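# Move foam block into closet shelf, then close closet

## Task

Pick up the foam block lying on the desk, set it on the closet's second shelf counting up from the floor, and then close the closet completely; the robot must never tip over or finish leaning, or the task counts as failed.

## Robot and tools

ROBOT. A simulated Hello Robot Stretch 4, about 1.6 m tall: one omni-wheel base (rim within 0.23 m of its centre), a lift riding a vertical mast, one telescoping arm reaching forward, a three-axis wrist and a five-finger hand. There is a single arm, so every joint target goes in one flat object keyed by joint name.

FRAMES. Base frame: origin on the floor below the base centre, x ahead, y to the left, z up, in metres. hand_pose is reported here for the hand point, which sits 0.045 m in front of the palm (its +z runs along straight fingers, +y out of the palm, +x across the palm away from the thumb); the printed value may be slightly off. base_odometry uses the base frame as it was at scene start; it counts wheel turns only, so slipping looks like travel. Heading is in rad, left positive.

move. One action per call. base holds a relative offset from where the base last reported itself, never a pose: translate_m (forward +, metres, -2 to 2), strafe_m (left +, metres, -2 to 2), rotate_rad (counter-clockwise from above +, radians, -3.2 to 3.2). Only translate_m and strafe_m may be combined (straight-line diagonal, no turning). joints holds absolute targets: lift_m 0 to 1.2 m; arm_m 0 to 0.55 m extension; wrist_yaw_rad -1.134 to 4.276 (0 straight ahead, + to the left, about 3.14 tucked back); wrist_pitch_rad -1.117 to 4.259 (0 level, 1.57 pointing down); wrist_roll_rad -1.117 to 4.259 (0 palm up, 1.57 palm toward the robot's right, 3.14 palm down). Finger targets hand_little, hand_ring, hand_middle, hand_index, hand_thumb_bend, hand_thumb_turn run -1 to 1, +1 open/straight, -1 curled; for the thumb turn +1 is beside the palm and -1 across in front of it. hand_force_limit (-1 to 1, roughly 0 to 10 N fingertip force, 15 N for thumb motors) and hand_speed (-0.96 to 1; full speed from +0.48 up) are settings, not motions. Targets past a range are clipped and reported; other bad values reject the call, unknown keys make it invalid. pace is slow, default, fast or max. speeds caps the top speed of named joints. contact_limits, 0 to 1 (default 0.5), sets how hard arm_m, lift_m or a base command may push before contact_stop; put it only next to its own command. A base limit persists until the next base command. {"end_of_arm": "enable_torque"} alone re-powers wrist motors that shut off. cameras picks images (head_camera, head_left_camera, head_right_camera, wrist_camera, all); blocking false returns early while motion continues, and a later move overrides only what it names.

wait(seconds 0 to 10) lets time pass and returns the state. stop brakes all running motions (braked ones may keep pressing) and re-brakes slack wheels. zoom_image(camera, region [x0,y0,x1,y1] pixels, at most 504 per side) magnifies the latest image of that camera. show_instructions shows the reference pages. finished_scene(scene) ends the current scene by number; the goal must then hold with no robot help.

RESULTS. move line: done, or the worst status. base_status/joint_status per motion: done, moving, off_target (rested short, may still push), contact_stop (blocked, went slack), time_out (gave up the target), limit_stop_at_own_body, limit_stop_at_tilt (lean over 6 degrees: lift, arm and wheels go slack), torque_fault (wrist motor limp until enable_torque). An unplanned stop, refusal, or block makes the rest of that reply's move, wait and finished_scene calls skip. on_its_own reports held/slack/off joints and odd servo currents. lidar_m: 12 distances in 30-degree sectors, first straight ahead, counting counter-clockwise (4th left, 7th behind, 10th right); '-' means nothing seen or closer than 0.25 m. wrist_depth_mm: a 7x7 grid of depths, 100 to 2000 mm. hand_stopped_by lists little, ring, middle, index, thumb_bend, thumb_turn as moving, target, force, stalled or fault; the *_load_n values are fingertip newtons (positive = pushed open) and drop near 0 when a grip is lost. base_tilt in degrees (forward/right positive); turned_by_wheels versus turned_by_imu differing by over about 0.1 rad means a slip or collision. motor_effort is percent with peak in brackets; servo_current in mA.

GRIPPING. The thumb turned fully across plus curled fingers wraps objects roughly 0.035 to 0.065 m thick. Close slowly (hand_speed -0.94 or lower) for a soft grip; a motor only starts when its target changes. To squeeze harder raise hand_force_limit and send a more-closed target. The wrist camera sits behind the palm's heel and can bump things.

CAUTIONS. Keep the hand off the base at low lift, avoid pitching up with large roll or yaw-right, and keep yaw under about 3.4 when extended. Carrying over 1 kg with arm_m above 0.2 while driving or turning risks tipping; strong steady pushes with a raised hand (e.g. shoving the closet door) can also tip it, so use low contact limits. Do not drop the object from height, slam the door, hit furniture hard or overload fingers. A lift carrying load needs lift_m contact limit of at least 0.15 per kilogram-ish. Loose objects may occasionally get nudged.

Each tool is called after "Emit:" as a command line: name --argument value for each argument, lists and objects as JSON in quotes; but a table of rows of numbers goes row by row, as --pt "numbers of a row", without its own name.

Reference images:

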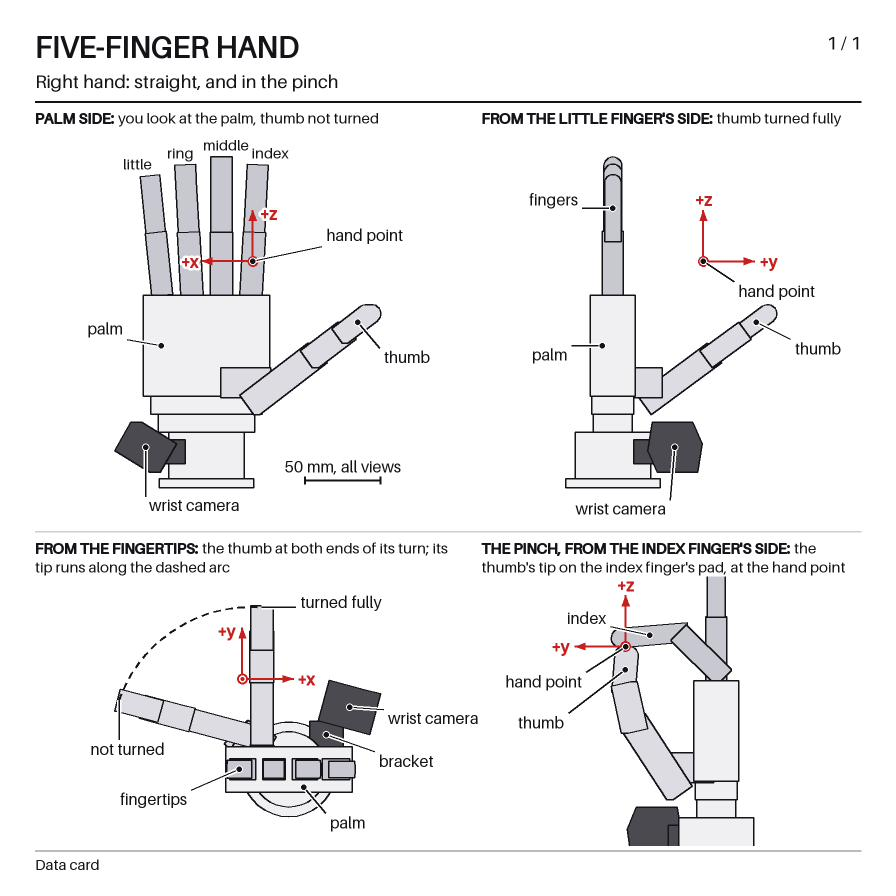

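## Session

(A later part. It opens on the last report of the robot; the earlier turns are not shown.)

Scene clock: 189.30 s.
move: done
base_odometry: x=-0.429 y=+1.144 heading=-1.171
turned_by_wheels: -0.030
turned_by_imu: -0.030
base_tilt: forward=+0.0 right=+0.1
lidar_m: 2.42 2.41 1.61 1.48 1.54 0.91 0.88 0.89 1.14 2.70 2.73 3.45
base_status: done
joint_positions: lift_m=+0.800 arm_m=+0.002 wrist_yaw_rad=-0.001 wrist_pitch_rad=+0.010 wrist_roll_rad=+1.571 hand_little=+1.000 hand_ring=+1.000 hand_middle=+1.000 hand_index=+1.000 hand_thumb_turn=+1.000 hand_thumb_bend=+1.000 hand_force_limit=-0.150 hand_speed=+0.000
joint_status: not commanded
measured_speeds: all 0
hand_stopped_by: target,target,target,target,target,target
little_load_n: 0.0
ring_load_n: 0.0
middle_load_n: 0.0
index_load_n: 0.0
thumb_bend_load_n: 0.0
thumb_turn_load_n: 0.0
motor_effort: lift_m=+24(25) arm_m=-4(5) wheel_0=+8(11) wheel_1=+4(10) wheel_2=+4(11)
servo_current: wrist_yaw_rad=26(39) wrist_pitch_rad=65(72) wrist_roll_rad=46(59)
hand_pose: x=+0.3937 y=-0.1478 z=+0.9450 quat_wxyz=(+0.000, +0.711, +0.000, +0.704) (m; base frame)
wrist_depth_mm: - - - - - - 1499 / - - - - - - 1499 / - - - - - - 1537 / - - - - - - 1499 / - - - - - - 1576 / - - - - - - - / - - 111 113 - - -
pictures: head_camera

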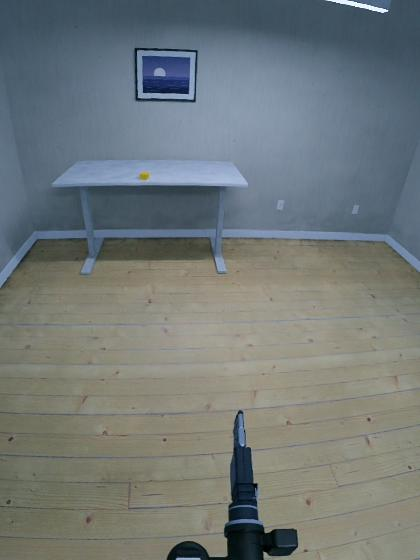

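Emit:
move --base '{"translate_m": 1.497, "strafe_m": 0.627}' --joints '{"wrist_pitch_rad": 0.1, "lift_m": 0.83}' --cameras '["head_camera", "wrist_camera"]'

Emit:
zoom_image --camera "wrist_camera" --region '[250, 150, 450, 300]'

Scene clock: 196.73 s.
move: done
base_odometry: x=+0.732 y=+0.010 heading=-1.170
turned_by_wheels: +0.001
turned_by_imu: +0.007
base_tilt: forward=+0.0 right=+0.1
lidar_m: 0.87 0.89 1.08 1.01 1.07 1.35 2.44 2.56 3.41 3.18 2.65 0.96
base_status: done
joint_positions: lift_m=+0.830 arm_m=+0.002 wrist_yaw_rad=-0.001 wrist_pitch_rad=+0.100 wrist_roll_rad=+1.571 hand_little=+1.000 hand_ring=+1.000 hand_middle=+1.000 hand_index=+1.000 hand_thumb_turn=+1.000 hand_thumb_bend=+1.000 hand_force_limit=-0.150 hand_speed=+0.000
joint_status: all done
measured_speeds: all 0
hand_stopped_by: target,target,target,target,target,target
little_load_n: 0.0
ring_load_n: 0.0
middle_load_n: 0.0
index_load_n: 0.0
thumb_bend_load_n: -0.5
thumb_turn_load_n: 0.5
motor_effort: lift_m=+24(27) arm_m=-4(4) wheel_0=+6(11) wheel_1=+5(13) wheel_2=-2(14)
servo_current: wrist_yaw_rad=39(39) wrist_pitch_rad=46(91) wrist_roll_rad=46(59)
hand_pose: x=+0.3898 y=-0.1478 z=+0.9552 quat_wxyz=(+0.000, +0.742, +0.000, +0.671) (m; base frame)
wrist_depth_mm: - - - - - - 1281 / - - - - - - 1366 / 1430 1464 - - - 1576 1336 / 1397 1430 - - - 1537 1336 / 1397 1397 - - - - 1430 / - - 133 182 - - - / - - 111 113 - - -
pictures: head_camera, wrist_camera

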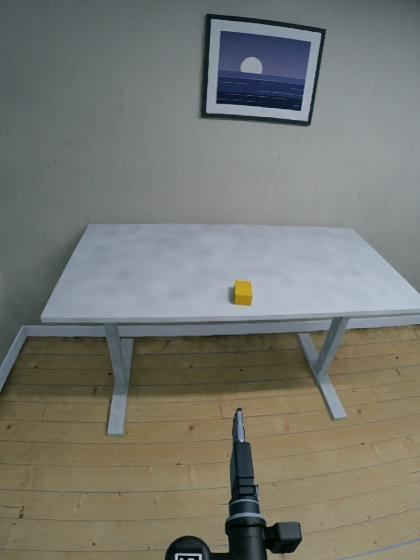

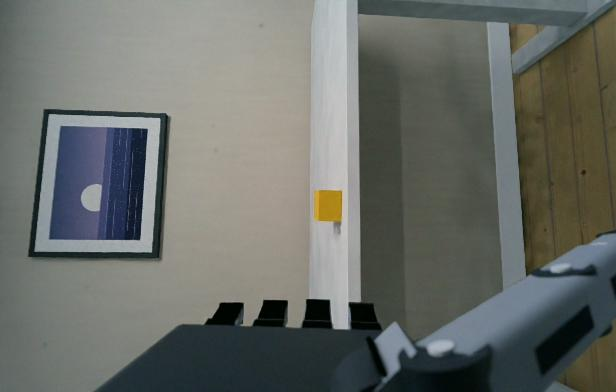

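Scaled by 2.520.

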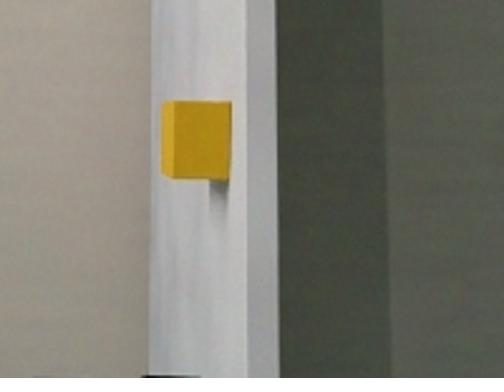

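Emit:
move --base '{"translate_m": 0.30}' --joints '{"arm_m": 0.21, "hand_thumb_turn": -0.75, "wrist_pitch_rad": 0.11}'

Emit:
move --joints '{"lift_m": 0.773}' --cameras '["head_camera", "wrist_camera"]'

Emit:
zoom_image --camera "wrist_camera" --region '[250, 130, 450, 300]'

Scene clock: 199.93 s.
move: done
base_odometry: x=+0.849 y=-0.266 heading=-1.169
turned_by_wheels: +0.001
turned_by_imu: +0.003
base_tilt: forward=+0.0 right=+0.1
lidar_m: 0.57 0.60 1.17 1.04 1.08 1.41 2.73 2.84 3.38 3.15 0.97 0.65
base_status: done
joint_positions: lift_m=+0.830 arm_m=+0.210 wrist_yaw_rad=-0.001 wrist_pitch_rad=+0.110 wrist_roll_rad=+1.571 hand_little=+1.000 hand_ring=+1.000 hand_middle=+1.000 hand_index=+1.000 hand_thumb_turn=-0.750 hand_thumb_bend=+1.000 hand_force_limit=-0.150 hand_speed=+0.000
joint_status: all done
measured_speeds: all 0
hand_stopped_by: target,target,target,target,target,target
little_load_n: 0.0
ring_load_n: 0.0
middle_load_n: 0.0
index_load_n: 0.0
thumb_bend_load_n: 0.0
thumb_turn_load_n: 0.5
motor_effort: lift_m=+24(24) arm_m=+4(11) wheel_0=+7(14) wheel_1=+6(12) wheel_2=-2(14)
servo_current: wrist_yaw_rad=26(46) wrist_pitch_rad=46(85) wrist_roll_rad=52(52)
hand_pose: x=+0.5974 y=-0.1478 z=+0.9530 quat_wxyz=(+0.000, +0.745, +0.000, +0.667) (m; base frame)
wrist_depth_mm: - - - - - - - / 946 - - - 113 208 208 / 931 - - - - 207 203 / 917 - - - - 206 200 / 878 - - - - 205 195 / - - 133 182 - 204 191 / - - 111 113 - - 187
pictures: none

Scene clock: 201.10 s.
move: done
base_odometry: x=+0.849 y=-0.266 heading=-1.169
turned_by_wheels: +0.000
turned_by_imu: +0.000
base_tilt: forward=+0.0 right=+0.1
lidar_m: 0.54 0.59 1.15 1.02 1.05 1.39 2.72 2.85 3.37 3.16 0.97 0.62
base_status: not commanded
joint_positions: lift_m=+0.773 arm_m=+0.210 wrist_yaw_rad=-0.001 wrist_pitch_rad=+0.110 wrist_roll_rad=+1.571 hand_little=+1.000 hand_ring=+1.000 hand_middle=+1.000 hand_index=+1.000 hand_thumb_turn=-0.750 hand_thumb_bend=+1.000 hand_force_limit=-0.150 hand_speed=+0.000
joint_status: all done
measured_speeds: all 0
hand_stopped_by: target,target,target,target,target,target
little_load_n: 0.0
ring_load_n: 0.0
middle_load_n: 0.0
index_load_n: 0.0
thumb_bend_load_n: 0.0
thumb_turn_load_n: 0.5
motor_effort: lift_m=+17(22) arm_m=+4(4) wheel_0=+7(7) wheel_1=+6(6) wheel_2=-2(3)
servo_current: wrist_yaw_rad=33(39) wrist_pitch_rad=59(59) wrist_roll_rad=46(59)
hand_pose: x=+0.5974 y=-0.1478 z=+0.8965 quat_wxyz=(+0.000, +0.745, +0.000, +0.667) (m; base frame)
wrist_depth_mm: - - - - 206 - 1118 / 946 - - - 112 - - / 931 - - - - - - / 917 - - - - - - / 891 - - - - - - / - - 133 182 - - - / - - 111 112 - - -
pictures: head_camera, wrist_camera

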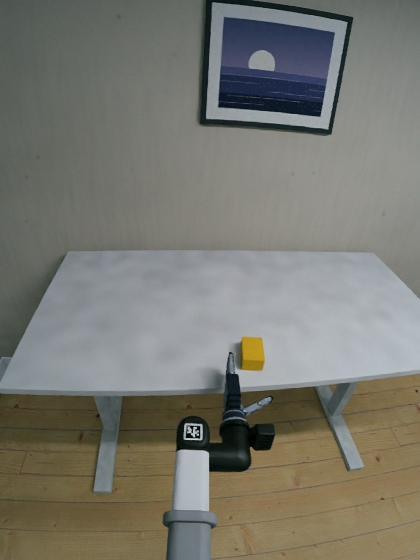

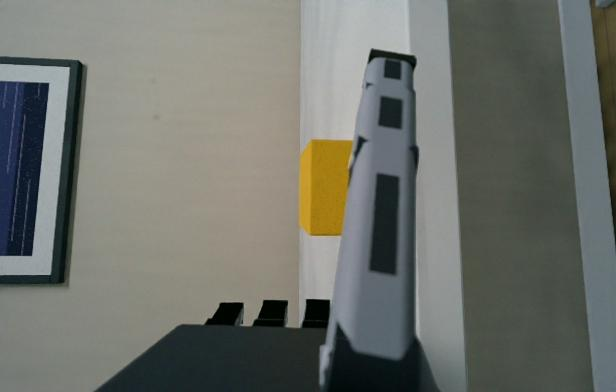

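Scaled by 2.520.

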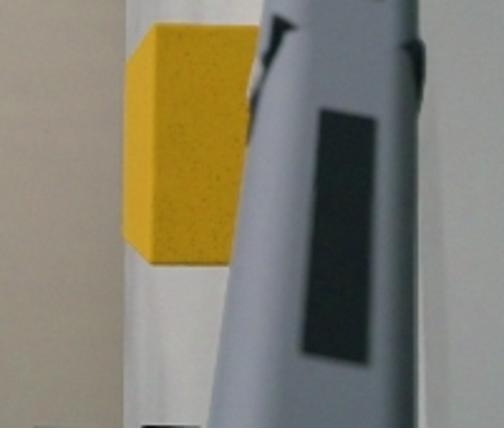

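Emit:
move --base '{"translate_m": 0.02, "strafe_m": -0.0195}' --pace "slow"

Emit:
move --base '{"translate_m": 0.105}' --pace "slow" --contact_limits '{"translate_m": 0.2}' --cameras '["head_camera", "wrist_camera"]'

Emit:
zoom_image --camera "wrist_camera" --region '[250, 100, 500, 350]'

Scene clock: 203.00 s.
move: done
base_odometry: x=+0.840 y=-0.292 heading=-1.170
turned_by_wheels: +0.000
turned_by_imu: +0.000
base_tilt: forward=+0.0 right=+0.1
lidar_m: 0.55 0.57 0.76 1.03 1.11 1.46 2.75 2.85 3.37 3.13 0.89 0.63
base_status: done
joint_positions: lift_m=+0.773 arm_m=+0.210 wrist_yaw_rad=-0.001 wrist_pitch_rad=+0.110 wrist_roll_rad=+1.571 hand_little=+1.000 hand_ring=+1.000 hand_middle=+1.000 hand_index=+1.000 hand_thumb_turn=-0.750 hand_thumb_bend=+1.000 hand_force_limit=-0.150 hand_speed=+0.000
joint_status: not commanded
measured_speeds: all 0
hand_stopped_by: target,target,target,target,target,target
little_load_n: 0.0
ring_load_n: 0.0
middle_load_n: 0.0
index_load_n: 0.0
thumb_bend_load_n: 0.0
thumb_turn_load_n: 0.5
motor_effort: lift_m=+18(18) arm_m=+4(4) wheel_0=+8(12) wheel_1=-6(9) wheel_2=-7(11)
servo_current: wrist_yaw_rad=33(46) wrist_pitch_rad=46(52) wrist_roll_rad=39(52)
hand_pose: x=+0.5974 y=-0.1478 z=+0.8965 quat_wxyz=(+0.000, +0.745, +0.000, +0.667) (m; base frame)
wrist_depth_mm: - - - - 187 - - / 931 - - - 112 184 - / 917 - - - - 181 - / 904 - - - - - - / 878 - - - - - - / - - 133 182 - - - / 878 - 111 113 - - -
pictures: none

Scene clock: 205.33 s.
move: done
base_odometry: x=+0.880 y=-0.388 heading=-1.169
turned_by_wheels: +0.001
turned_by_imu: +0.002
base_tilt: forward=+0.0 right=+0.1
lidar_m: 0.48 0.47 0.63 1.05 1.11 1.45 2.86 2.92 3.35 3.13 0.77 0.54
base_status: done
joint_positions: lift_m=+0.773 arm_m=+0.210 wrist_yaw_rad=-0.001 wrist_pitch_rad=+0.110 wrist_roll_rad=+1.571 hand_little=+1.000 hand_ring=+1.000 hand_middle=+1.000 hand_index=+1.000 hand_thumb_turn=-0.750 hand_thumb_bend=+1.000 hand_force_limit=-0.150 hand_speed=+0.000
joint_status: not commanded
measured_speeds: all 0
hand_stopped_by: target,target,target,target,target,target
little_load_n: -0.5
ring_load_n: 0.0
middle_load_n: 0.0
index_load_n: 0.0
thumb_bend_load_n: 0.0
thumb_turn_load_n: 0.0
motor_effort: lift_m=+17(18) arm_m=+4(4) wheel_0=+8(14) wheel_1=+8(10) wheel_2=-7(11)
servo_current: wrist_yaw_rad=33(46) wrist_pitch_rad=46(59) wrist_roll_rad=46(52)
contact_limits: translate_m 0.2
hand_pose: x=+0.5974 y=-0.1478 z=+0.8965 quat_wxyz=(+0.000, +0.745, +0.000, +0.667) (m; base frame)
wrist_depth_mm: 878 - - - 184 129 - / 831 866 - - 113 128 - / 831 854 866 - - 123 - / 820 831 854 854 - 123 - / 798 820 842 866 - 123 - / 798 809 809 201 - 119 - / 778 788 111 113 - 118 -
pictures: head_camera, wrist_camera

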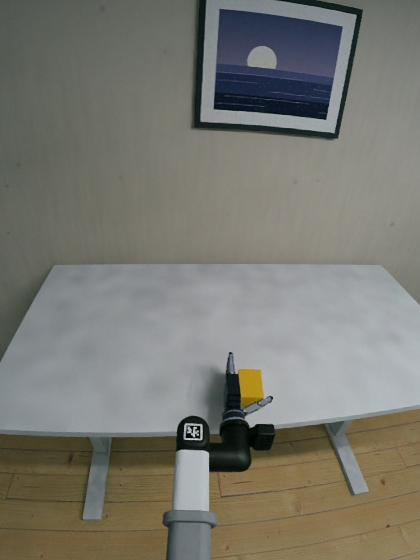

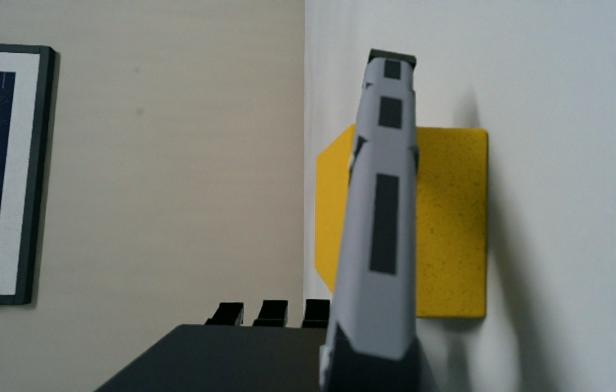

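Scaled by 2.016.

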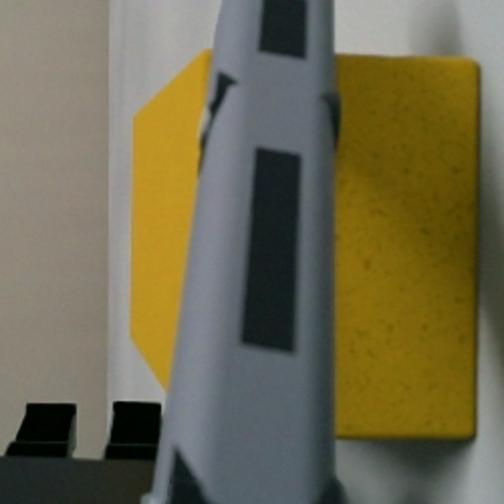

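Emit:
move --joints '{"hand_thumb_bend": -0.6, "hand_force_limit": -0.4, "hand_speed": -0.92}'

Emit:
move --joints '{"hand_index": 0.2, "hand_middle": 0.2, "hand_force_limit": -0.7}' --cameras '["head_camera", "wrist_camera"]'

Scene clock: 212.43 s.
move: off_target
base_odometry: x=+0.880 y=-0.388 heading=-1.169
turned_by_wheels: +0.000
turned_by_imu: +0.003
base_tilt: forward=+0.0 right=+0.1
lidar_m: 0.45 0.47 0.61 1.06 1.11 1.48 2.84 2.94 3.33 3.11 0.77 0.53
base_status: not commanded
joint_positions: lift_m=+0.773 arm_m=+0.210 wrist_yaw_rad=-0.001 wrist_pitch_rad=+0.110 wrist_roll_rad=+1.571 hand_little=+1.000 hand_ring=+1.000 hand_middle=+1.000 hand_index=+1.000 hand_thumb_turn=-0.750 hand_thumb_bend=+0.630 hand_force_limit=-0.400 hand_speed=-0.920
joint_status: hand_thumb_bend off_target (ended at +0.630, target -0.600); the others done
measured_speeds: all 0
hand_stopped_by: target,target,target,target,force,target
little_load_n: 0.0
ring_load_n: 0.0
middle_load_n: 0.0
index_load_n: -0.5
thumb_bend_load_n: 4.5
thumb_turn_load_n: 0.0
motor_effort: lift_m=+18(18) arm_m=+4(4) wheel_0=+8(8) wheel_1=+8(8) wheel_2=-7(7)
servo_current: wrist_yaw_rad=33(46) wrist_pitch_rad=39(65) wrist_roll_rad=39(59)
contact_limits: translate_m 0.2
hand_pose: x=+0.5974 y=-0.1478 z=+0.8965 quat_wxyz=(+0.000, +0.745, +0.000, +0.667) (m; base frame)
wrist_depth_mm: 878 - - - 185 129 - / 831 866 - - 183 128 - / 820 854 878 - 117 128 - / 809 842 854 866 - 127 - / 809 831 842 854 - 131 - / 788 798 820 201 - 119 - / 778 788 111 112 - 118 -
pictures: none

Scene clock: 215.80 s.
move: off_target
base_odometry: x=+0.880 y=-0.388 heading=-1.169
turned_by_wheels: +0.000
turned_by_imu: +0.001
base_tilt: forward=+0.0 right=+0.1
lidar_m: 0.45 0.48 0.61 1.03 1.09 1.47 2.87 2.95 3.35 3.12 0.75 0.54
base_status: not commanded
joint_positions: lift_m=+0.773 arm_m=+0.210 wrist_yaw_rad=-0.001 wrist_pitch_rad=+0.110 wrist_roll_rad=+1.571 hand_little=+1.000 hand_ring=+1.000 hand_middle=+0.837 hand_index=+0.822 hand_thumb_turn=-0.750 hand_thumb_bend=+0.630 hand_force_limit=-0.700 hand_speed=-0.920
joint_status: hand_middle off_target (ended at +0.837, target +0.200); hand_index off_target (ended at +0.822, target +0.200); the others done
measured_speeds: all 0
hand_stopped_by: target,target,force,force,force,target
little_load_n: 0.0
ring_load_n: 0.0
middle_load_n: 0.5
index_load_n: 2.5
thumb_bend_load_n: 6.0
thumb_turn_load_n: 0.0
motor_effort: lift_m=+18(18) arm_m=+4(4) wheel_0=+8(8) wheel_1=+8(8) wheel_2=-7(7)
servo_current: wrist_yaw_rad=39(46) wrist_pitch_rad=39(52) wrist_roll_rad=39(59)
contact_limits: translate_m 0.2
hand_pose: x=+0.5974 y=-0.1478 z=+0.8965 quat_wxyz=(+0.000, +0.745, +0.000, +0.667) (m; base frame)
wrist_depth_mm: 866 - - - 183 128 - / 831 878 - - 182 128 - / 831 854 866 - 117 127 - / 809 842 854 866 - 127 - / 798 820 842 842 - 131 - / 798 809 820 195 - 119 - / 778 788 111 113 - 118 -
pictures: head_camera, wrist_camera

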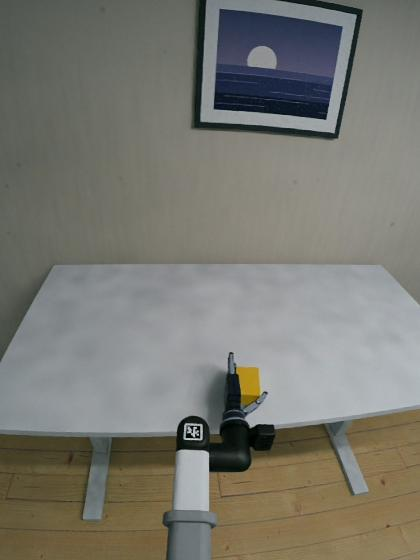

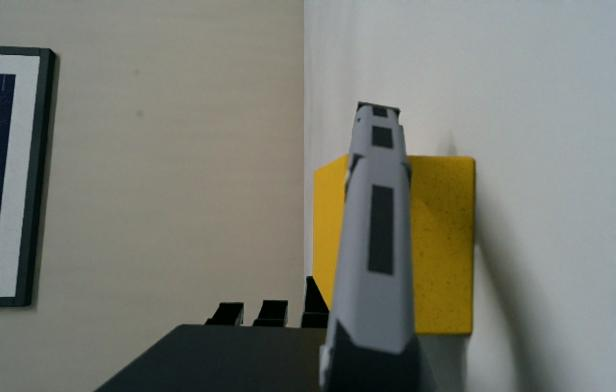

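Emit:
move --joints '{"lift_m": 0.9}' --pace "slow"

Emit:
move --base '{"translate_m": -0.5}' --joints '{"arm_m": 0.02}'

Emit:
move --base '{"rotate_rad": 3.2}'

Emit:
move --base '{"rotate_rad": 0.03}'

Emit:
move --base '{"translate_m": 1.57, "strafe_m": 0.541}' --cameras '["head_camera", "head_left_camera", "wrist_camera"]'

Scene clock: 218.77 s.
move: done
base_odometry: x=+0.880 y=-0.388 heading=-1.169
turned_by_wheels: +0.000
turned_by_imu: +0.001
base_tilt: forward=+0.0 right=+0.1
lidar_m: 0.44 0.48 0.62 1.03 1.12 1.44 2.84 2.94 3.36 3.13 0.78 0.52
base_status: not commanded
joint_positions: lift_m=+0.900 arm_m=+0.210 wrist_yaw_rad=-0.001 wrist_pitch_rad=+0.110 wrist_roll_rad=+1.571 hand_little=+1.000 hand_ring=+1.000 hand_middle=+0.837 hand_index=+0.822 hand_thumb_turn=-0.750 hand_thumb_bend=+0.630 hand_force_limit=-0.700 hand_speed=-0.920
joint_status: all done
measured_speeds: all 0
hand_stopped_by: target,target,force,force,force,target
little_load_n: 0.0
ring_load_n: 0.0
middle_load_n: 0.5
index_load_n: 2.5
thumb_bend_load_n: 6.0
thumb_turn_load_n: 0.0
motor_effort: lift_m=+25(28) arm_m=+4(4) wheel_0=+8(8) wheel_1=+8(8) wheel_2=-7(7)
servo_current: wrist_yaw_rad=26(39) wrist_pitch_rad=39(65) wrist_roll_rad=39(52)
contact_limits: translate_m 0.2
hand_pose: x=+0.5974 y=-0.1478 z=+1.0229 quat_wxyz=(+0.000, +0.745, +0.000, +0.667) (m; base frame)
wrist_depth_mm: 866 - - - - - - / 831 878 - - - - - / 809 866 866 - 110 - - / 798 842 854 854 - 131 - / 788 831 842 854 - 132 - / 788 798 820 195 - - - / 778 788 111 113 - - -
pictures: none

Scene clock: 221.93 s.
move: done
base_odometry: x=+0.685 y=+0.072 heading=-1.169
turned_by_wheels: +0.000
turned_by_imu: +0.000
base_tilt: forward=+0.0 right=+0.0
lidar_m: 0.94 0.97 1.11 1.03 1.04 1.35 2.35 2.46 3.41 3.16 2.80 1.03
base_status: done
joint_positions: lift_m=+0.900 arm_m=+0.020 wrist_yaw_rad=-0.001 wrist_pitch_rad=+0.111 wrist_roll_rad=+1.571 hand_little=+1.000 hand_ring=+1.000 hand_middle=+0.837 hand_index=+0.822 hand_thumb_turn=-0.750 hand_thumb_bend=+0.630 hand_force_limit=-0.700 hand_speed=-0.920
joint_status: all done
measured_speeds: all 0
hand_stopped_by: target,target,force,force,force,target
little_load_n: 0.0
ring_load_n: 0.0
middle_load_n: 0.5
index_load_n: 2.5
thumb_bend_load_n: 6.0
thumb_turn_load_n: -0.5
motor_effort: lift_m=+25(25) arm_m=-4(11) wheel_0=-4(14) wheel_1=-5(12) wheel_2=+4(15)
servo_current: wrist_yaw_rad=33(46) wrist_pitch_rad=33(59) wrist_roll_rad=39(52)
hand_pose: x=+0.4075 y=-0.1478 z=+1.0229 quat_wxyz=(+0.000, +0.745, +0.000, +0.667) (m; base frame)
wrist_depth_mm: - - - - - 1756 1397 / - - - - - - 1397 / 1499 1499 - - 110 1661 1430 / 1464 1499 - 148 - 131 1430 / 1430 1464 - - - 132 1430 / - - 133 180 - - 1397 / - - 111 112 - - 1366
pictures: none

Scene clock: 224.90 s.
move: done
base_odometry: x=+0.685 y=+0.072 heading=+2.029
turned_by_wheels: +3.198
turned_by_imu: +3.253
base_tilt: forward=+0.0 right=+0.1
lidar_m: 2.32 2.42 3.33 3.14 2.65 1.00 0.95 1.00 1.10 1.03 1.08 1.42
base_status: done
joint_positions: lift_m=+0.900 arm_m=+0.020 wrist_yaw_rad=-0.001 wrist_pitch_rad=+0.111 wrist_roll_rad=+1.571 hand_little=+1.000 hand_ring=+1.000 hand_middle=+0.837 hand_index=+0.822 hand_thumb_turn=-0.750 hand_thumb_bend=+0.630 hand_force_limit=-0.700 hand_speed=-0.920
joint_status: not commanded
measured_speeds: all 0
hand_stopped_by: target,target,force,force,force,target
little_load_n: 0.0
ring_load_n: 0.0
middle_load_n: 0.0
index_load_n: 2.5
thumb_bend_load_n: 6.0
thumb_turn_load_n: 0.0
motor_effort: lift_m=+24(25) arm_m=-4(5) wheel_0=-7(18) wheel_1=-7(13) wheel_2=-5(13)
servo_current: wrist_yaw_rad=39(39) wrist_pitch_rad=46(52) wrist_roll_rad=46(59)
hand_pose: x=+0.4075 y=-0.1478 z=+1.0229 quat_wxyz=(+0.000, +0.745, +0.000, +0.667) (m; base frame)
wrist_depth_mm: - - - - - 1708 1430 / - - - - - 1983 1430 / - - - - 110 1808 1430 / - - - - - 131 1430 / - - - - - 132 1430 / 1921 - - 200 - - 1397 / 1921 - 111 112 - - 1366
pictures: none

Scene clock: 225.43 s.
move: done
base_odometry: x=+0.685 y=+0.072 heading=+2.058
turned_by_wheels: +0.029
turned_by_imu: +0.029
base_tilt: forward=+0.0 right=+0.1
lidar_m: 2.30 2.43 3.29 3.13 1.41 0.99 0.94 1.02 1.10 1.03 1.12 1.47
base_status: done
joint_positions: lift_m=+0.900 arm_m=+0.020 wrist_yaw_rad=-0.001 wrist_pitch_rad=+0.111 wrist_roll_rad=+1.571 hand_little=+1.000 hand_ring=+1.000 hand_middle=+0.837 hand_index=+0.822 hand_thumb_turn=-0.750 hand_thumb_bend=+0.630 hand_force_limit=-0.700 hand_speed=-0.920
joint_status: not commanded
measured_speeds: all 0
hand_stopped_by: target,target,force,force,force,target
little_load_n: 0.0
ring_load_n: 0.0
middle_load_n: 0.5
index_load_n: 2.5
thumb_bend_load_n: 6.0
thumb_turn_load_n: 0.0
motor_effort: lift_m=+24(24) arm_m=-4(5) wheel_0=-6(13) wheel_1=-6(11) wheel_2=-3(9)
servo_current: wrist_yaw_rad=33(39) wrist_pitch_rad=46(59) wrist_roll_rad=52(52)
hand_pose: x=+0.4075 y=-0.1477 z=+1.0229 quat_wxyz=(+0.000, +0.745, +0.000, +0.667) (m; base frame)
wrist_depth_mm: - - - - - 1756 1430 / - - - - - 1921 1397 / - - - - 110 1808 1430 / - - - - - 131 1430 / - - - - - 132 1397 / 1921 - - 200 - - 1430 / 1983 - 111 112 - - 1336
pictures: none

Scene clock: 232.40 s.
move: done
base_odometry: x=-0.529 y=+1.205 heading=+2.059
turned_by_wheels: +0.001
turned_by_imu: +0.007
base_tilt: forward=+0.0 right=+0.1
lidar_m: 0.77 0.81 1.11 2.62 2.73 3.47 3.38 2.31 1.65 1.57 1.64 0.83
base_status: done
joint_positions: lift_m=+0.900 arm_m=+0.020 wrist_yaw_rad=-0.001 wrist_pitch_rad=+0.111 wrist_roll_rad=+1.571 hand_little=+1.000 hand_ring=+1.000 hand_middle=+0.837 hand_index=+0.822 hand_thumb_turn=-0.750 hand_thumb_bend=+0.630 hand_force_limit=-0.700 hand_speed=-0.920
joint_status: not commanded
measured_speeds: all 0
hand_stopped_by: target,target,force,force,force,target
little_load_n: 0.0
ring_load_n: 0.0
middle_load_n: 1.0
index_load_n: 2.5
thumb_bend_load_n: 5.5
thumb_turn_load_n: 0.0
motor_effort: lift_m=+23(24) arm_m=-4(4) wheel_0=+7(13) wheel_1=+6(14) wheel_2=-2(14)
servo_current: wrist_yaw_rad=33(46) wrist_pitch_rad=39(65) wrist_roll_rad=46(52)
hand_pose: x=+0.4075 y=-0.1477 z=+1.0230 quat_wxyz=(+0.000, +0.745, +0.000, +0.667) (m; base frame)
wrist_depth_mm: - - - - 569 574 591 / 544 585 585 585 585 627 621 / - - - - 110 - - / - - - - - 131 1308 / - - - - - 132 1308 / - - 174 180 - - 1308 / - - 111 113 - - 1308
pictures: head_camera, head_left_camera, wrist_camera

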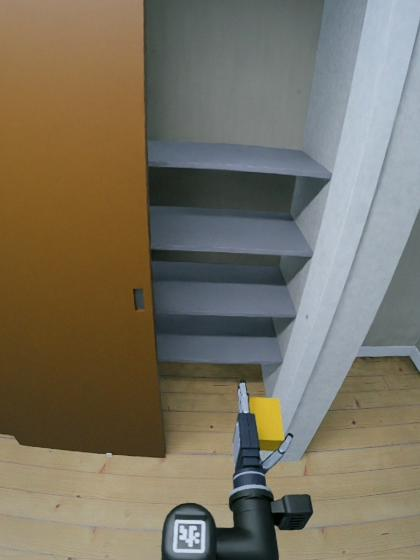

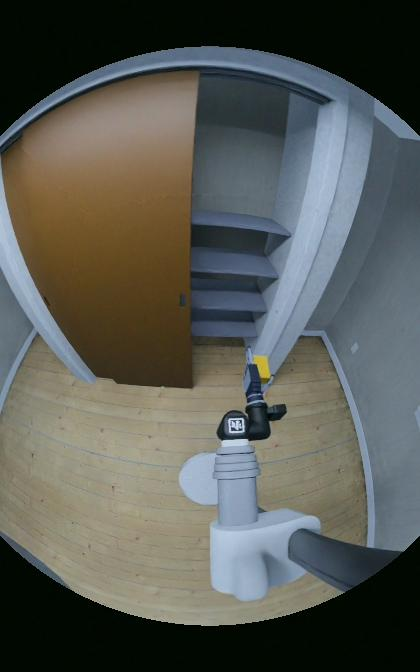

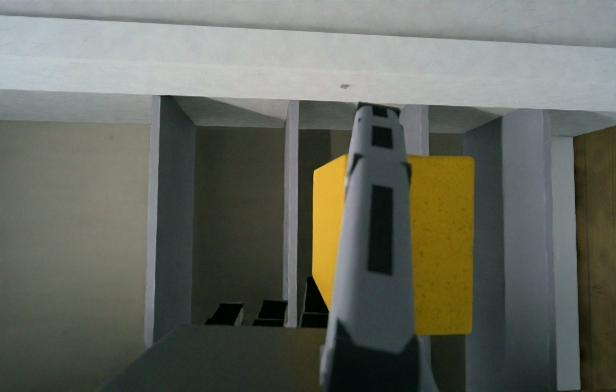

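Emit:
move --joints '{"lift_m": 0.68}' --base '{"translate_m": 0.41}' --pace "slow" --cameras '["head_camera", "head_right_camera", "wrist_camera"]'

Scene clock: 240.60 s.
move: done
base_odometry: x=-0.721 y=+1.567 heading=+2.059
turned_by_wheels: +0.001
turned_by_imu: +0.004
base_tilt: forward=+0.0 right=+0.1
lidar_m: 0.66 0.38 0.52 1.33 2.73 3.73 3.85 2.31 1.64 1.57 0.50 0.46
base_status: done
joint_positions: lift_m=+0.680 arm_m=+0.020 wrist_yaw_rad=-0.001 wrist_pitch_rad=+0.111 wrist_roll_rad=+1.571 hand_little=+1.000 hand_ring=+1.000 hand_middle=+0.837 hand_index=+0.822 hand_thumb_turn=-0.750 hand_thumb_bend=+0.630 hand_force_limit=-0.700 hand_speed=-0.920
joint_status: all done
measured_speeds: all 0
hand_stopped_by: target,target,force,force,force,target
little_load_n: 0.0
ring_load_n: 0.0
middle_load_n: 0.5
index_load_n: 2.5
thumb_bend_load_n: 6.0
thumb_turn_load_n: 0.0
motor_effort: lift_m=+18(20) arm_m=-4(4) wheel_0=+7(15) wheel_1=+6(11) wheel_2=-6(11)
servo_current: wrist_yaw_rad=33(46) wrist_pitch_rad=39(65) wrist_roll_rad=46(52)
hand_pose: x=+0.4075 y=-0.1477 z=+0.8035 quat_wxyz=(+0.000, +0.745, +0.000, +0.667) (m; base frame)
wrist_depth_mm: 597 535 597 597 585 585 554 / - 488 - - - 831 - / 820 488 - - 110 - - / 809 496 - - - 131 - / - 455 - - - 132 - / - 455 133 180 - - - / 759 430 111 112 - - -
pictures: head_camera, head_right_camera, wrist_camera

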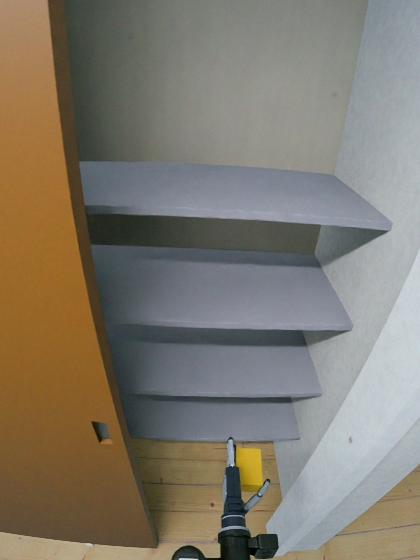

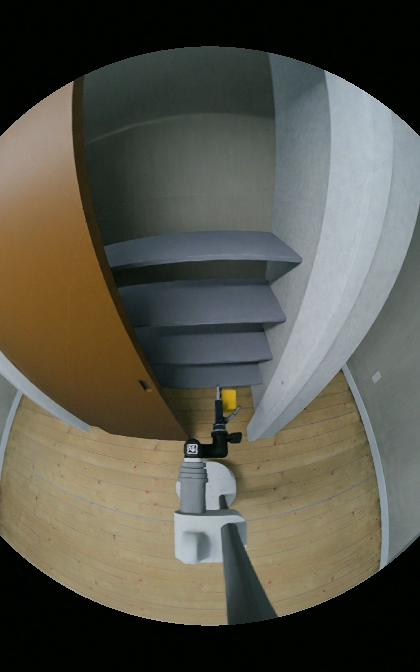

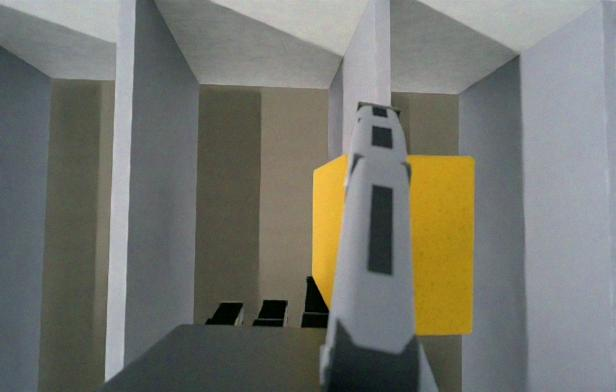

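Emit:
move --joints '{"lift_m": 0.65}'

Emit:
move --joints '{"arm_m": 0.41}' --contact_limits '{"arm_m": 0.1}' --speeds '{"arm_m": 0.15}' --cameras '["head_camera", "head_left_camera", "head_right_camera", "wrist_camera"]'

Scene clock: 242.90 s.
move: done
base_odometry: x=-0.721 y=+1.567 heading=+2.059
turned_by_wheels: +0.000
turned_by_imu: +0.001
base_tilt: forward=+0.0 right=+0.1
lidar_m: 0.66 0.38 0.52 1.40 2.73 3.74 3.84 2.29 1.64 1.57 0.48 0.48
base_status: not commanded
joint_positions: lift_m=+0.650 arm_m=+0.020 wrist_yaw_rad=-0.001 wrist_pitch_rad=+0.111 wrist_roll_rad=+1.571 hand_little=+1.000 hand_ring=+1.000 hand_middle=+0.837 hand_index=+0.822 hand_thumb_turn=-0.750 hand_thumb_bend=+0.630 hand_force_limit=-0.700 hand_speed=-0.920
joint_status: all done
measured_speeds: all 0
hand_stopped_by: target,target,force,force,force,target
little_load_n: 0.0
ring_load_n: -0.5
middle_load_n: 0.5
index_load_n: 2.5
thumb_bend_load_n: 6.0
thumb_turn_load_n: -0.5
motor_effort: lift_m=+18(18) arm_m=-4(4) wheel_0=+7(7) wheel_1=+6(6) wheel_2=-6(7)
servo_current: wrist_yaw_rad=33(39) wrist_pitch_rad=39(59) wrist_roll_rad=33(52)
hand_pose: x=+0.4075 y=-0.1477 z=+0.7734 quat_wxyz=(+0.000, +0.745, +0.000, +0.667) (m; base frame)
wrist_depth_mm: 597 525 603 597 591 585 521 / - 484 - - - - - / 820 488 - - 110 - - / - 488 - - - 131 - / - 496 - - - 132 - / 759 492 133 180 - - - / 768 430 111 113 - - 492
pictures: none

Scene clock: 246.17 s.
move: done
base_odometry: x=-0.721 y=+1.567 heading=+2.059
turned_by_wheels: +0.000
turned_by_imu: +0.001
base_tilt: forward=+0.0 right=+0.1
lidar_m: 0.65 0.38 0.52 1.33 2.77 3.74 3.83 2.32 1.66 1.56 0.50 0.47
base_status: not commanded
joint_positions: lift_m=+0.650 arm_m=+0.410 wrist_yaw_rad=-0.001 wrist_pitch_rad=+0.111 wrist_roll_rad=+1.571 hand_little=+1.000 hand_ring=+1.000 hand_middle=+0.837 hand_index=+0.822 hand_thumb_turn=-0.750 hand_thumb_bend=+0.630 hand_force_limit=-0.700 hand_speed=-0.920
joint_status: all done
measured_speeds: all 0
hand_stopped_by: target,target,force,force,force,target
little_load_n: 0.0
ring_load_n: 0.0
middle_load_n: 0.5
index_load_n: 2.5
thumb_bend_load_n: 6.0
thumb_turn_load_n: 0.0
motor_effort: lift_m=+18(18) arm_m=+4(12) wheel_0=+7(7) wheel_1=+6(6) wheel_2=-6(7)
servo_current: wrist_yaw_rad=26(46) wrist_pitch_rad=59(59) wrist_roll_rad=46(52)
contact_limits: arm_m 0.1
hand_pose: x=+0.7974 y=-0.1477 z=+0.7734 quat_wxyz=(+0.000, +0.745, +0.000, +0.667) (m; base frame)
wrist_depth_mm: 327 - - - 266 171 138 / 329 - - - 266 181 137 / 330 - - - 110 160 137 / 330 - - - - 144 137 / 332 - - - - 143 - / 334 - 133 180 - 150 - / 334 - 111 112 - 149 -
pictures: head_camera, head_left_camera, head_right_camera, wrist_camera

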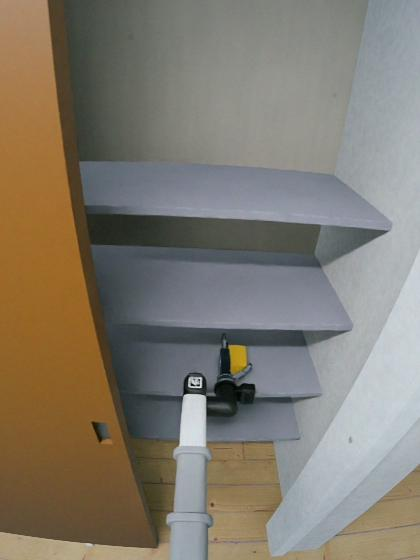

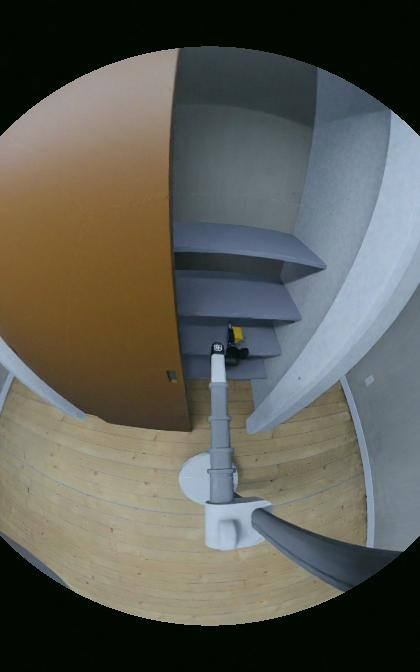

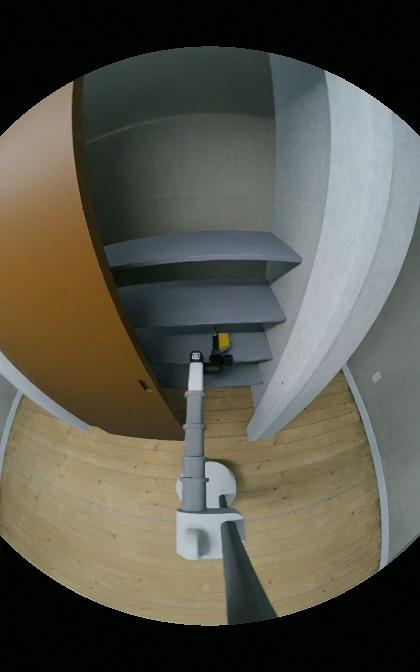

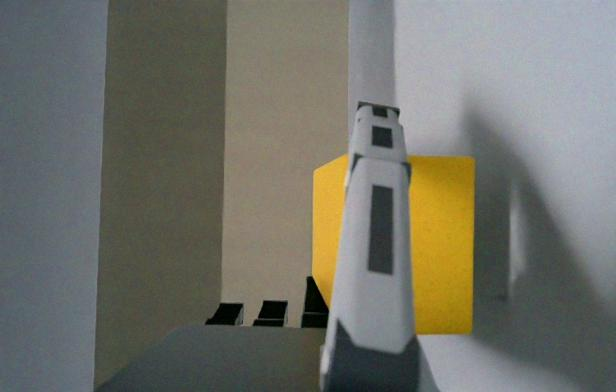

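Emit:
move --joints '{"lift_m": 0.633}' --contact_limits '{"lift_m": 0.0}' --pace "slow" --cameras '["wrist_camera"]'

Scene clock: 247.80 s.
move: done
base_odometry: x=-0.721 y=+1.567 heading=+2.059
turned_by_wheels: +0.000
turned_by_imu: +0.001
base_tilt: forward=-0.1 right=+0.1
lidar_m: 0.67 0.37 0.53 1.38 2.73 3.73 3.82 2.34 1.65 1.57 0.49 0.47
base_status: not commanded
joint_positions: lift_m=+0.633 arm_m=+0.410 wrist_yaw_rad=-0.001 wrist_pitch_rad=+0.111 wrist_roll_rad=+1.571 hand_little=+1.000 hand_ring=+1.000 hand_middle=+0.837 hand_index=+0.822 hand_thumb_turn=-0.750 hand_thumb_bend=+0.630 hand_force_limit=-0.700 hand_speed=-0.920
joint_status: all done
measured_speeds: all 0
hand_stopped_by: target,target,force,force,force,target
little_load_n: 0.0
ring_load_n: 0.0
middle_load_n: 0.5
index_load_n: 2.5
thumb_bend_load_n: 6.0
thumb_turn_load_n: 0.0
motor_effort: lift_m=+18(19) arm_m=+4(5) wheel_0=+7(7) wheel_1=+6(6) wheel_2=-6(7)
servo_current: wrist_yaw_rad=26(46) wrist_pitch_rad=39(52) wrist_roll_rad=39(52)
contact_limits: arm_m 0.1; lift_m 0
hand_pose: x=+0.7974 y=-0.1477 z=+0.7565 quat_wxyz=(+0.000, +0.745, +0.000, +0.667) (m; base frame)
wrist_depth_mm: 355 - - - 217 139 - / 357 - - - 216 139 - / 359 - - - 126 131 - / 359 - - - - 131 - / 362 - - - - 130 - / 362 - 133 180 - 129 - / 364 - 111 113 - 122 -
pictures: wrist_camera

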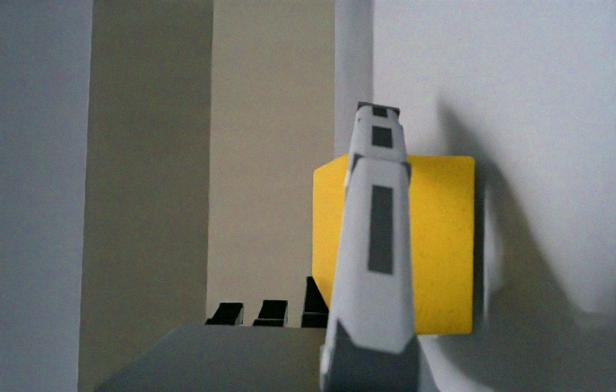

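Emit:
move --joints '{"lift_m": 0.6275}' --contact_limits '{"lift_m": 0.0}' --pace "slow" --cameras '["wrist_camera"]'

Emit:
move --joints '{"hand_index": 1.0, "hand_middle": 1.0, "hand_thumb_bend": 1.0, "hand_speed": -0.85}' --cameras '["wrist_camera"]'

Scene clock: 248.80 s.
move: done
base_odometry: x=-0.721 y=+1.567 heading=+2.059
turned_by_wheels: +0.000
turned_by_imu: +0.000
base_tilt: forward=-0.1 right=+0.1
lidar_m: 0.66 0.37 0.52 1.39 2.73 3.73 3.85 2.29 1.62 1.57 0.48 0.48
base_status: not commanded
joint_positions: lift_m=+0.628 arm_m=+0.410 wrist_yaw_rad=-0.001 wrist_pitch_rad=+0.111 wrist_roll_rad=+1.571 hand_little=+1.000 hand_ring=+1.000 hand_middle=+0.837 hand_index=+0.822 hand_thumb_turn=-0.750 hand_thumb_bend=+0.630 hand_force_limit=-0.700 hand_speed=-0.920
joint_status: all done
measured_speeds: all 0
hand_stopped_by: target,target,force,force,force,target
little_load_n: 0.0
ring_load_n: 0.0
middle_load_n: 0.5
index_load_n: 2.5
thumb_bend_load_n: 6.0
thumb_turn_load_n: 0.0
motor_effort: lift_m=+18(18) arm_m=+4(4) wheel_0=+7(7) wheel_1=+6(6) wheel_2=-7(7)
servo_current: wrist_yaw_rad=39(39) wrist_pitch_rad=33(46) wrist_roll_rad=39(52)
contact_limits: arm_m 0.1; lift_m 0
hand_pose: x=+0.7974 y=-0.1477 z=+0.7510 quat_wxyz=(+0.000, +0.745, +0.000, +0.667) (m; base frame)
wrist_depth_mm: 366 - - - 221 129 - / 368 - - - 201 129 - / 368 - - - 126 121 - / 368 - - - - 128 - / 368 - - - - 128 - / 370 - 133 180 - 120 - / 373 - 111 112 - 113 -
pictures: wrist_camera

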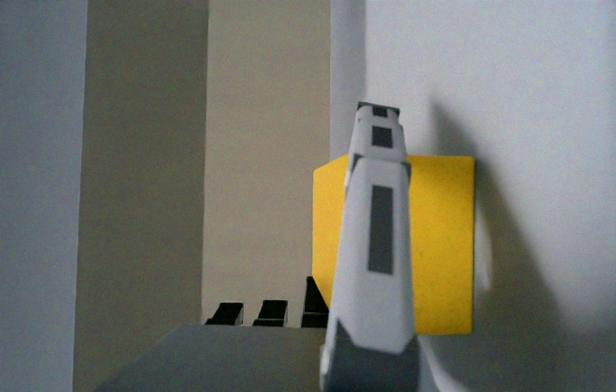

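Scene clock: 251.00 s.
move: done
base_odometry: x=-0.721 y=+1.567 heading=+2.059
turned_by_wheels: +0.000
turned_by_imu: +0.001
base_tilt: forward=+0.0 right=+0.0
lidar_m: 0.67 0.38 0.52 1.37 2.72 3.70 3.84 2.31 1.63 1.56 0.49 0.48
base_status: not commanded
joint_positions: lift_m=+0.628 arm_m=+0.410 wrist_yaw_rad=-0.001 wrist_pitch_rad=+0.111 wrist_roll_rad=+1.571 hand_little=+1.000 hand_ring=+1.000 hand_middle=+1.000 hand_index=+1.000 hand_thumb_turn=-0.750 hand_thumb_bend=+1.000 hand_force_limit=-0.700 hand_speed=-0.850
joint_status: all done
measured_speeds: all 0
hand_stopped_by: target,target,target,target,target,target
little_load_n: 0.0
ring_load_n: 0.0
middle_load_n: 0.0
index_load_n: 0.0
thumb_bend_load_n: 0.0
thumb_turn_load_n: 0.0
motor_effort: lift_m=+17(18) arm_m=+4(5) wheel_0=+7(7) wheel_1=+6(6) wheel_2=-7(7)
servo_current: wrist_yaw_rad=39(39) wrist_pitch_rad=13(59) wrist_roll_rad=39(52)
contact_limits: arm_m 0.1; lift_m 0
hand_pose: x=+0.7974 y=-0.1477 z=+0.7510 quat_wxyz=(+0.000, +0.745, +0.000, +0.667) (m; base frame)
wrist_depth_mm: 364 - - - 202 129 - / 366 - - - 113 129 - / 368 - - - - 121 - / 368 - - - - 128 - / 370 - - - - 128 - / 370 - 133 182 - 114 - / 370 - 111 112 - 114 -
pictures: wrist_camera

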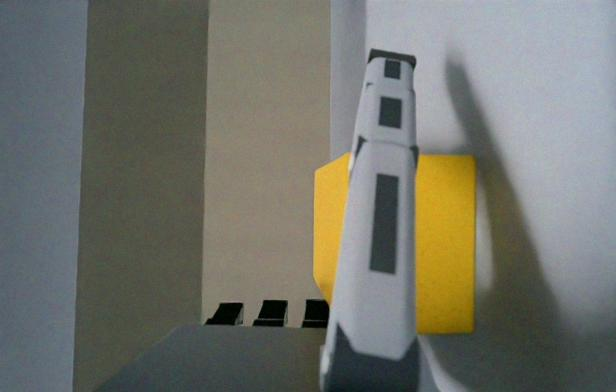

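Emit:
move --joints '{"arm_m": 0.25}' --pace "slow"

Emit:
move --joints '{"arm_m": 0.02}' --cameras '["head_camera", "wrist_camera"]'

Emit:
zoom_image --camera "head_camera" --region '[60, 240, 360, 480]'

Scene clock: 254.33 s.
move: done
base_odometry: x=-0.721 y=+1.567 heading=+2.059
turned_by_wheels: +0.000
turned_by_imu: +0.001
base_tilt: forward=+0.0 right=+0.1
lidar_m: 0.66 0.39 0.53 1.35 2.74 3.71 3.86 2.30 1.65 1.58 0.50 0.47
base_status: not commanded
joint_positions: lift_m=+0.628 arm_m=+0.250 wrist_yaw_rad=-0.001 wrist_pitch_rad=+0.111 wrist_roll_rad=+1.571 hand_little=+1.000 hand_ring=+1.000 hand_middle=+1.000 hand_index=+1.000 hand_thumb_turn=-0.750 hand_thumb_bend=+1.000 hand_force_limit=-0.700 hand_speed=-0.850
joint_status: all done
measured_speeds: all 0
hand_stopped_by: target,target,target,target,target,target
little_load_n: 0.0
ring_load_n: 0.0
middle_load_n: 0.0
index_load_n: 0.0
thumb_bend_load_n: 0.0
thumb_turn_load_n: 0.0
motor_effort: lift_m=+18(18) arm_m=-5(11) wheel_0=+7(7) wheel_1=+6(6) wheel_2=-6(7)
servo_current: wrist_yaw_rad=33(46) wrist_pitch_rad=33(59) wrist_roll_rad=46(52)
contact_limits: lift_m 0
hand_pose: x=+0.6376 y=-0.1477 z=+0.7510 quat_wxyz=(+0.000, +0.745, +0.000, +0.667) (m; base frame)
wrist_depth_mm: 364 544 574 544 243 569 492 / 366 504 - - 112 683 469 / 368 508 - - - - 466 / 370 508 - - - - 466 / 373 512 - - - - 466 / 370 512 133 182 - - 462 / 370 480 111 113 - - 466
pictures: none

Scene clock: 256.13 s.
move: done
base_odometry: x=-0.721 y=+1.567 heading=+2.059
turned_by_wheels: +0.000
turned_by_imu: +0.001
base_tilt: forward=+0.0 right=+0.1
lidar_m: 0.66 0.36 0.50 1.37 2.72 3.72 3.84 2.31 1.65 1.58 0.50 0.48
base_status: not commanded
joint_positions: lift_m=+0.628 arm_m=+0.020 wrist_yaw_rad=-0.001 wrist_pitch_rad=+0.111 wrist_roll_rad=+1.571 hand_little=+1.000 hand_ring=+1.000 hand_middle=+1.000 hand_index=+1.000 hand_thumb_turn=-0.750 hand_thumb_bend=+1.000 hand_force_limit=-0.700 hand_speed=-0.850
joint_status: all done
measured_speeds: all 0
hand_stopped_by: target,target,target,target,target,target
little_load_n: 0.0
ring_load_n: 0.0
middle_load_n: 0.0
index_load_n: 0.0
thumb_bend_load_n: 0.0
thumb_turn_load_n: 0.5
motor_effort: lift_m=+18(18) arm_m=-5(12) wheel_0=+7(7) wheel_1=+6(6) wheel_2=-6(7)
servo_current: wrist_yaw_rad=33(39) wrist_pitch_rad=46(52) wrist_roll_rad=46(52)
contact_limits: lift_m 0
hand_pose: x=+0.4076 y=-0.1477 z=+0.7510 quat_wxyz=(+0.000, +0.745, +0.000, +0.667) (m; base frame)
wrist_depth_mm: 574 535 564 569 564 564 530 / 449 500 - - 113 - - / 798 504 - - - - - / 798 504 - - - - - / 439 508 - - - - - / 759 508 133 182 - - 488 / 442 477 111 113 - - 484
pictures: head_camera, wrist_camera

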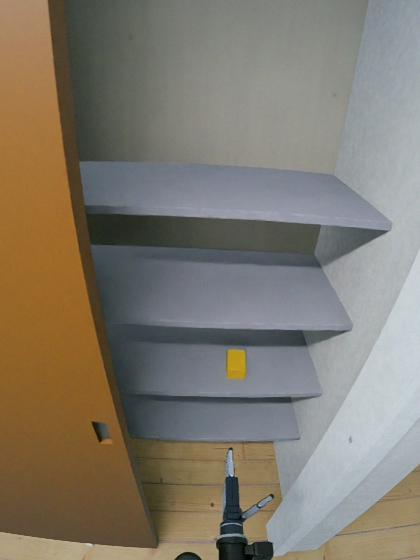

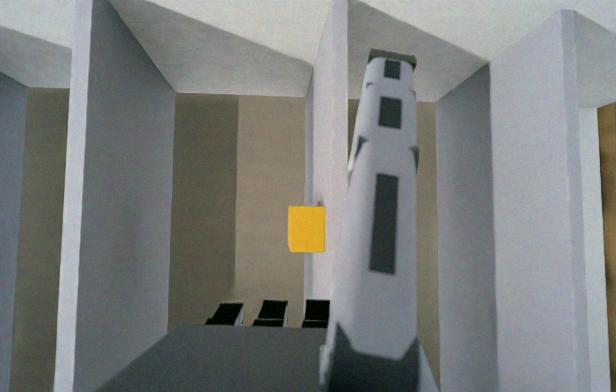

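Scaled by 1.680 from the camera's 420x560 image, which has a finer 1200x1600 frame.

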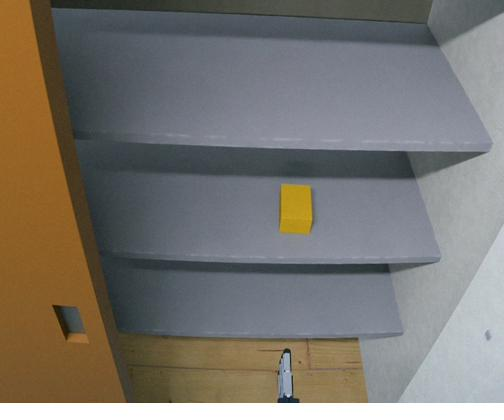

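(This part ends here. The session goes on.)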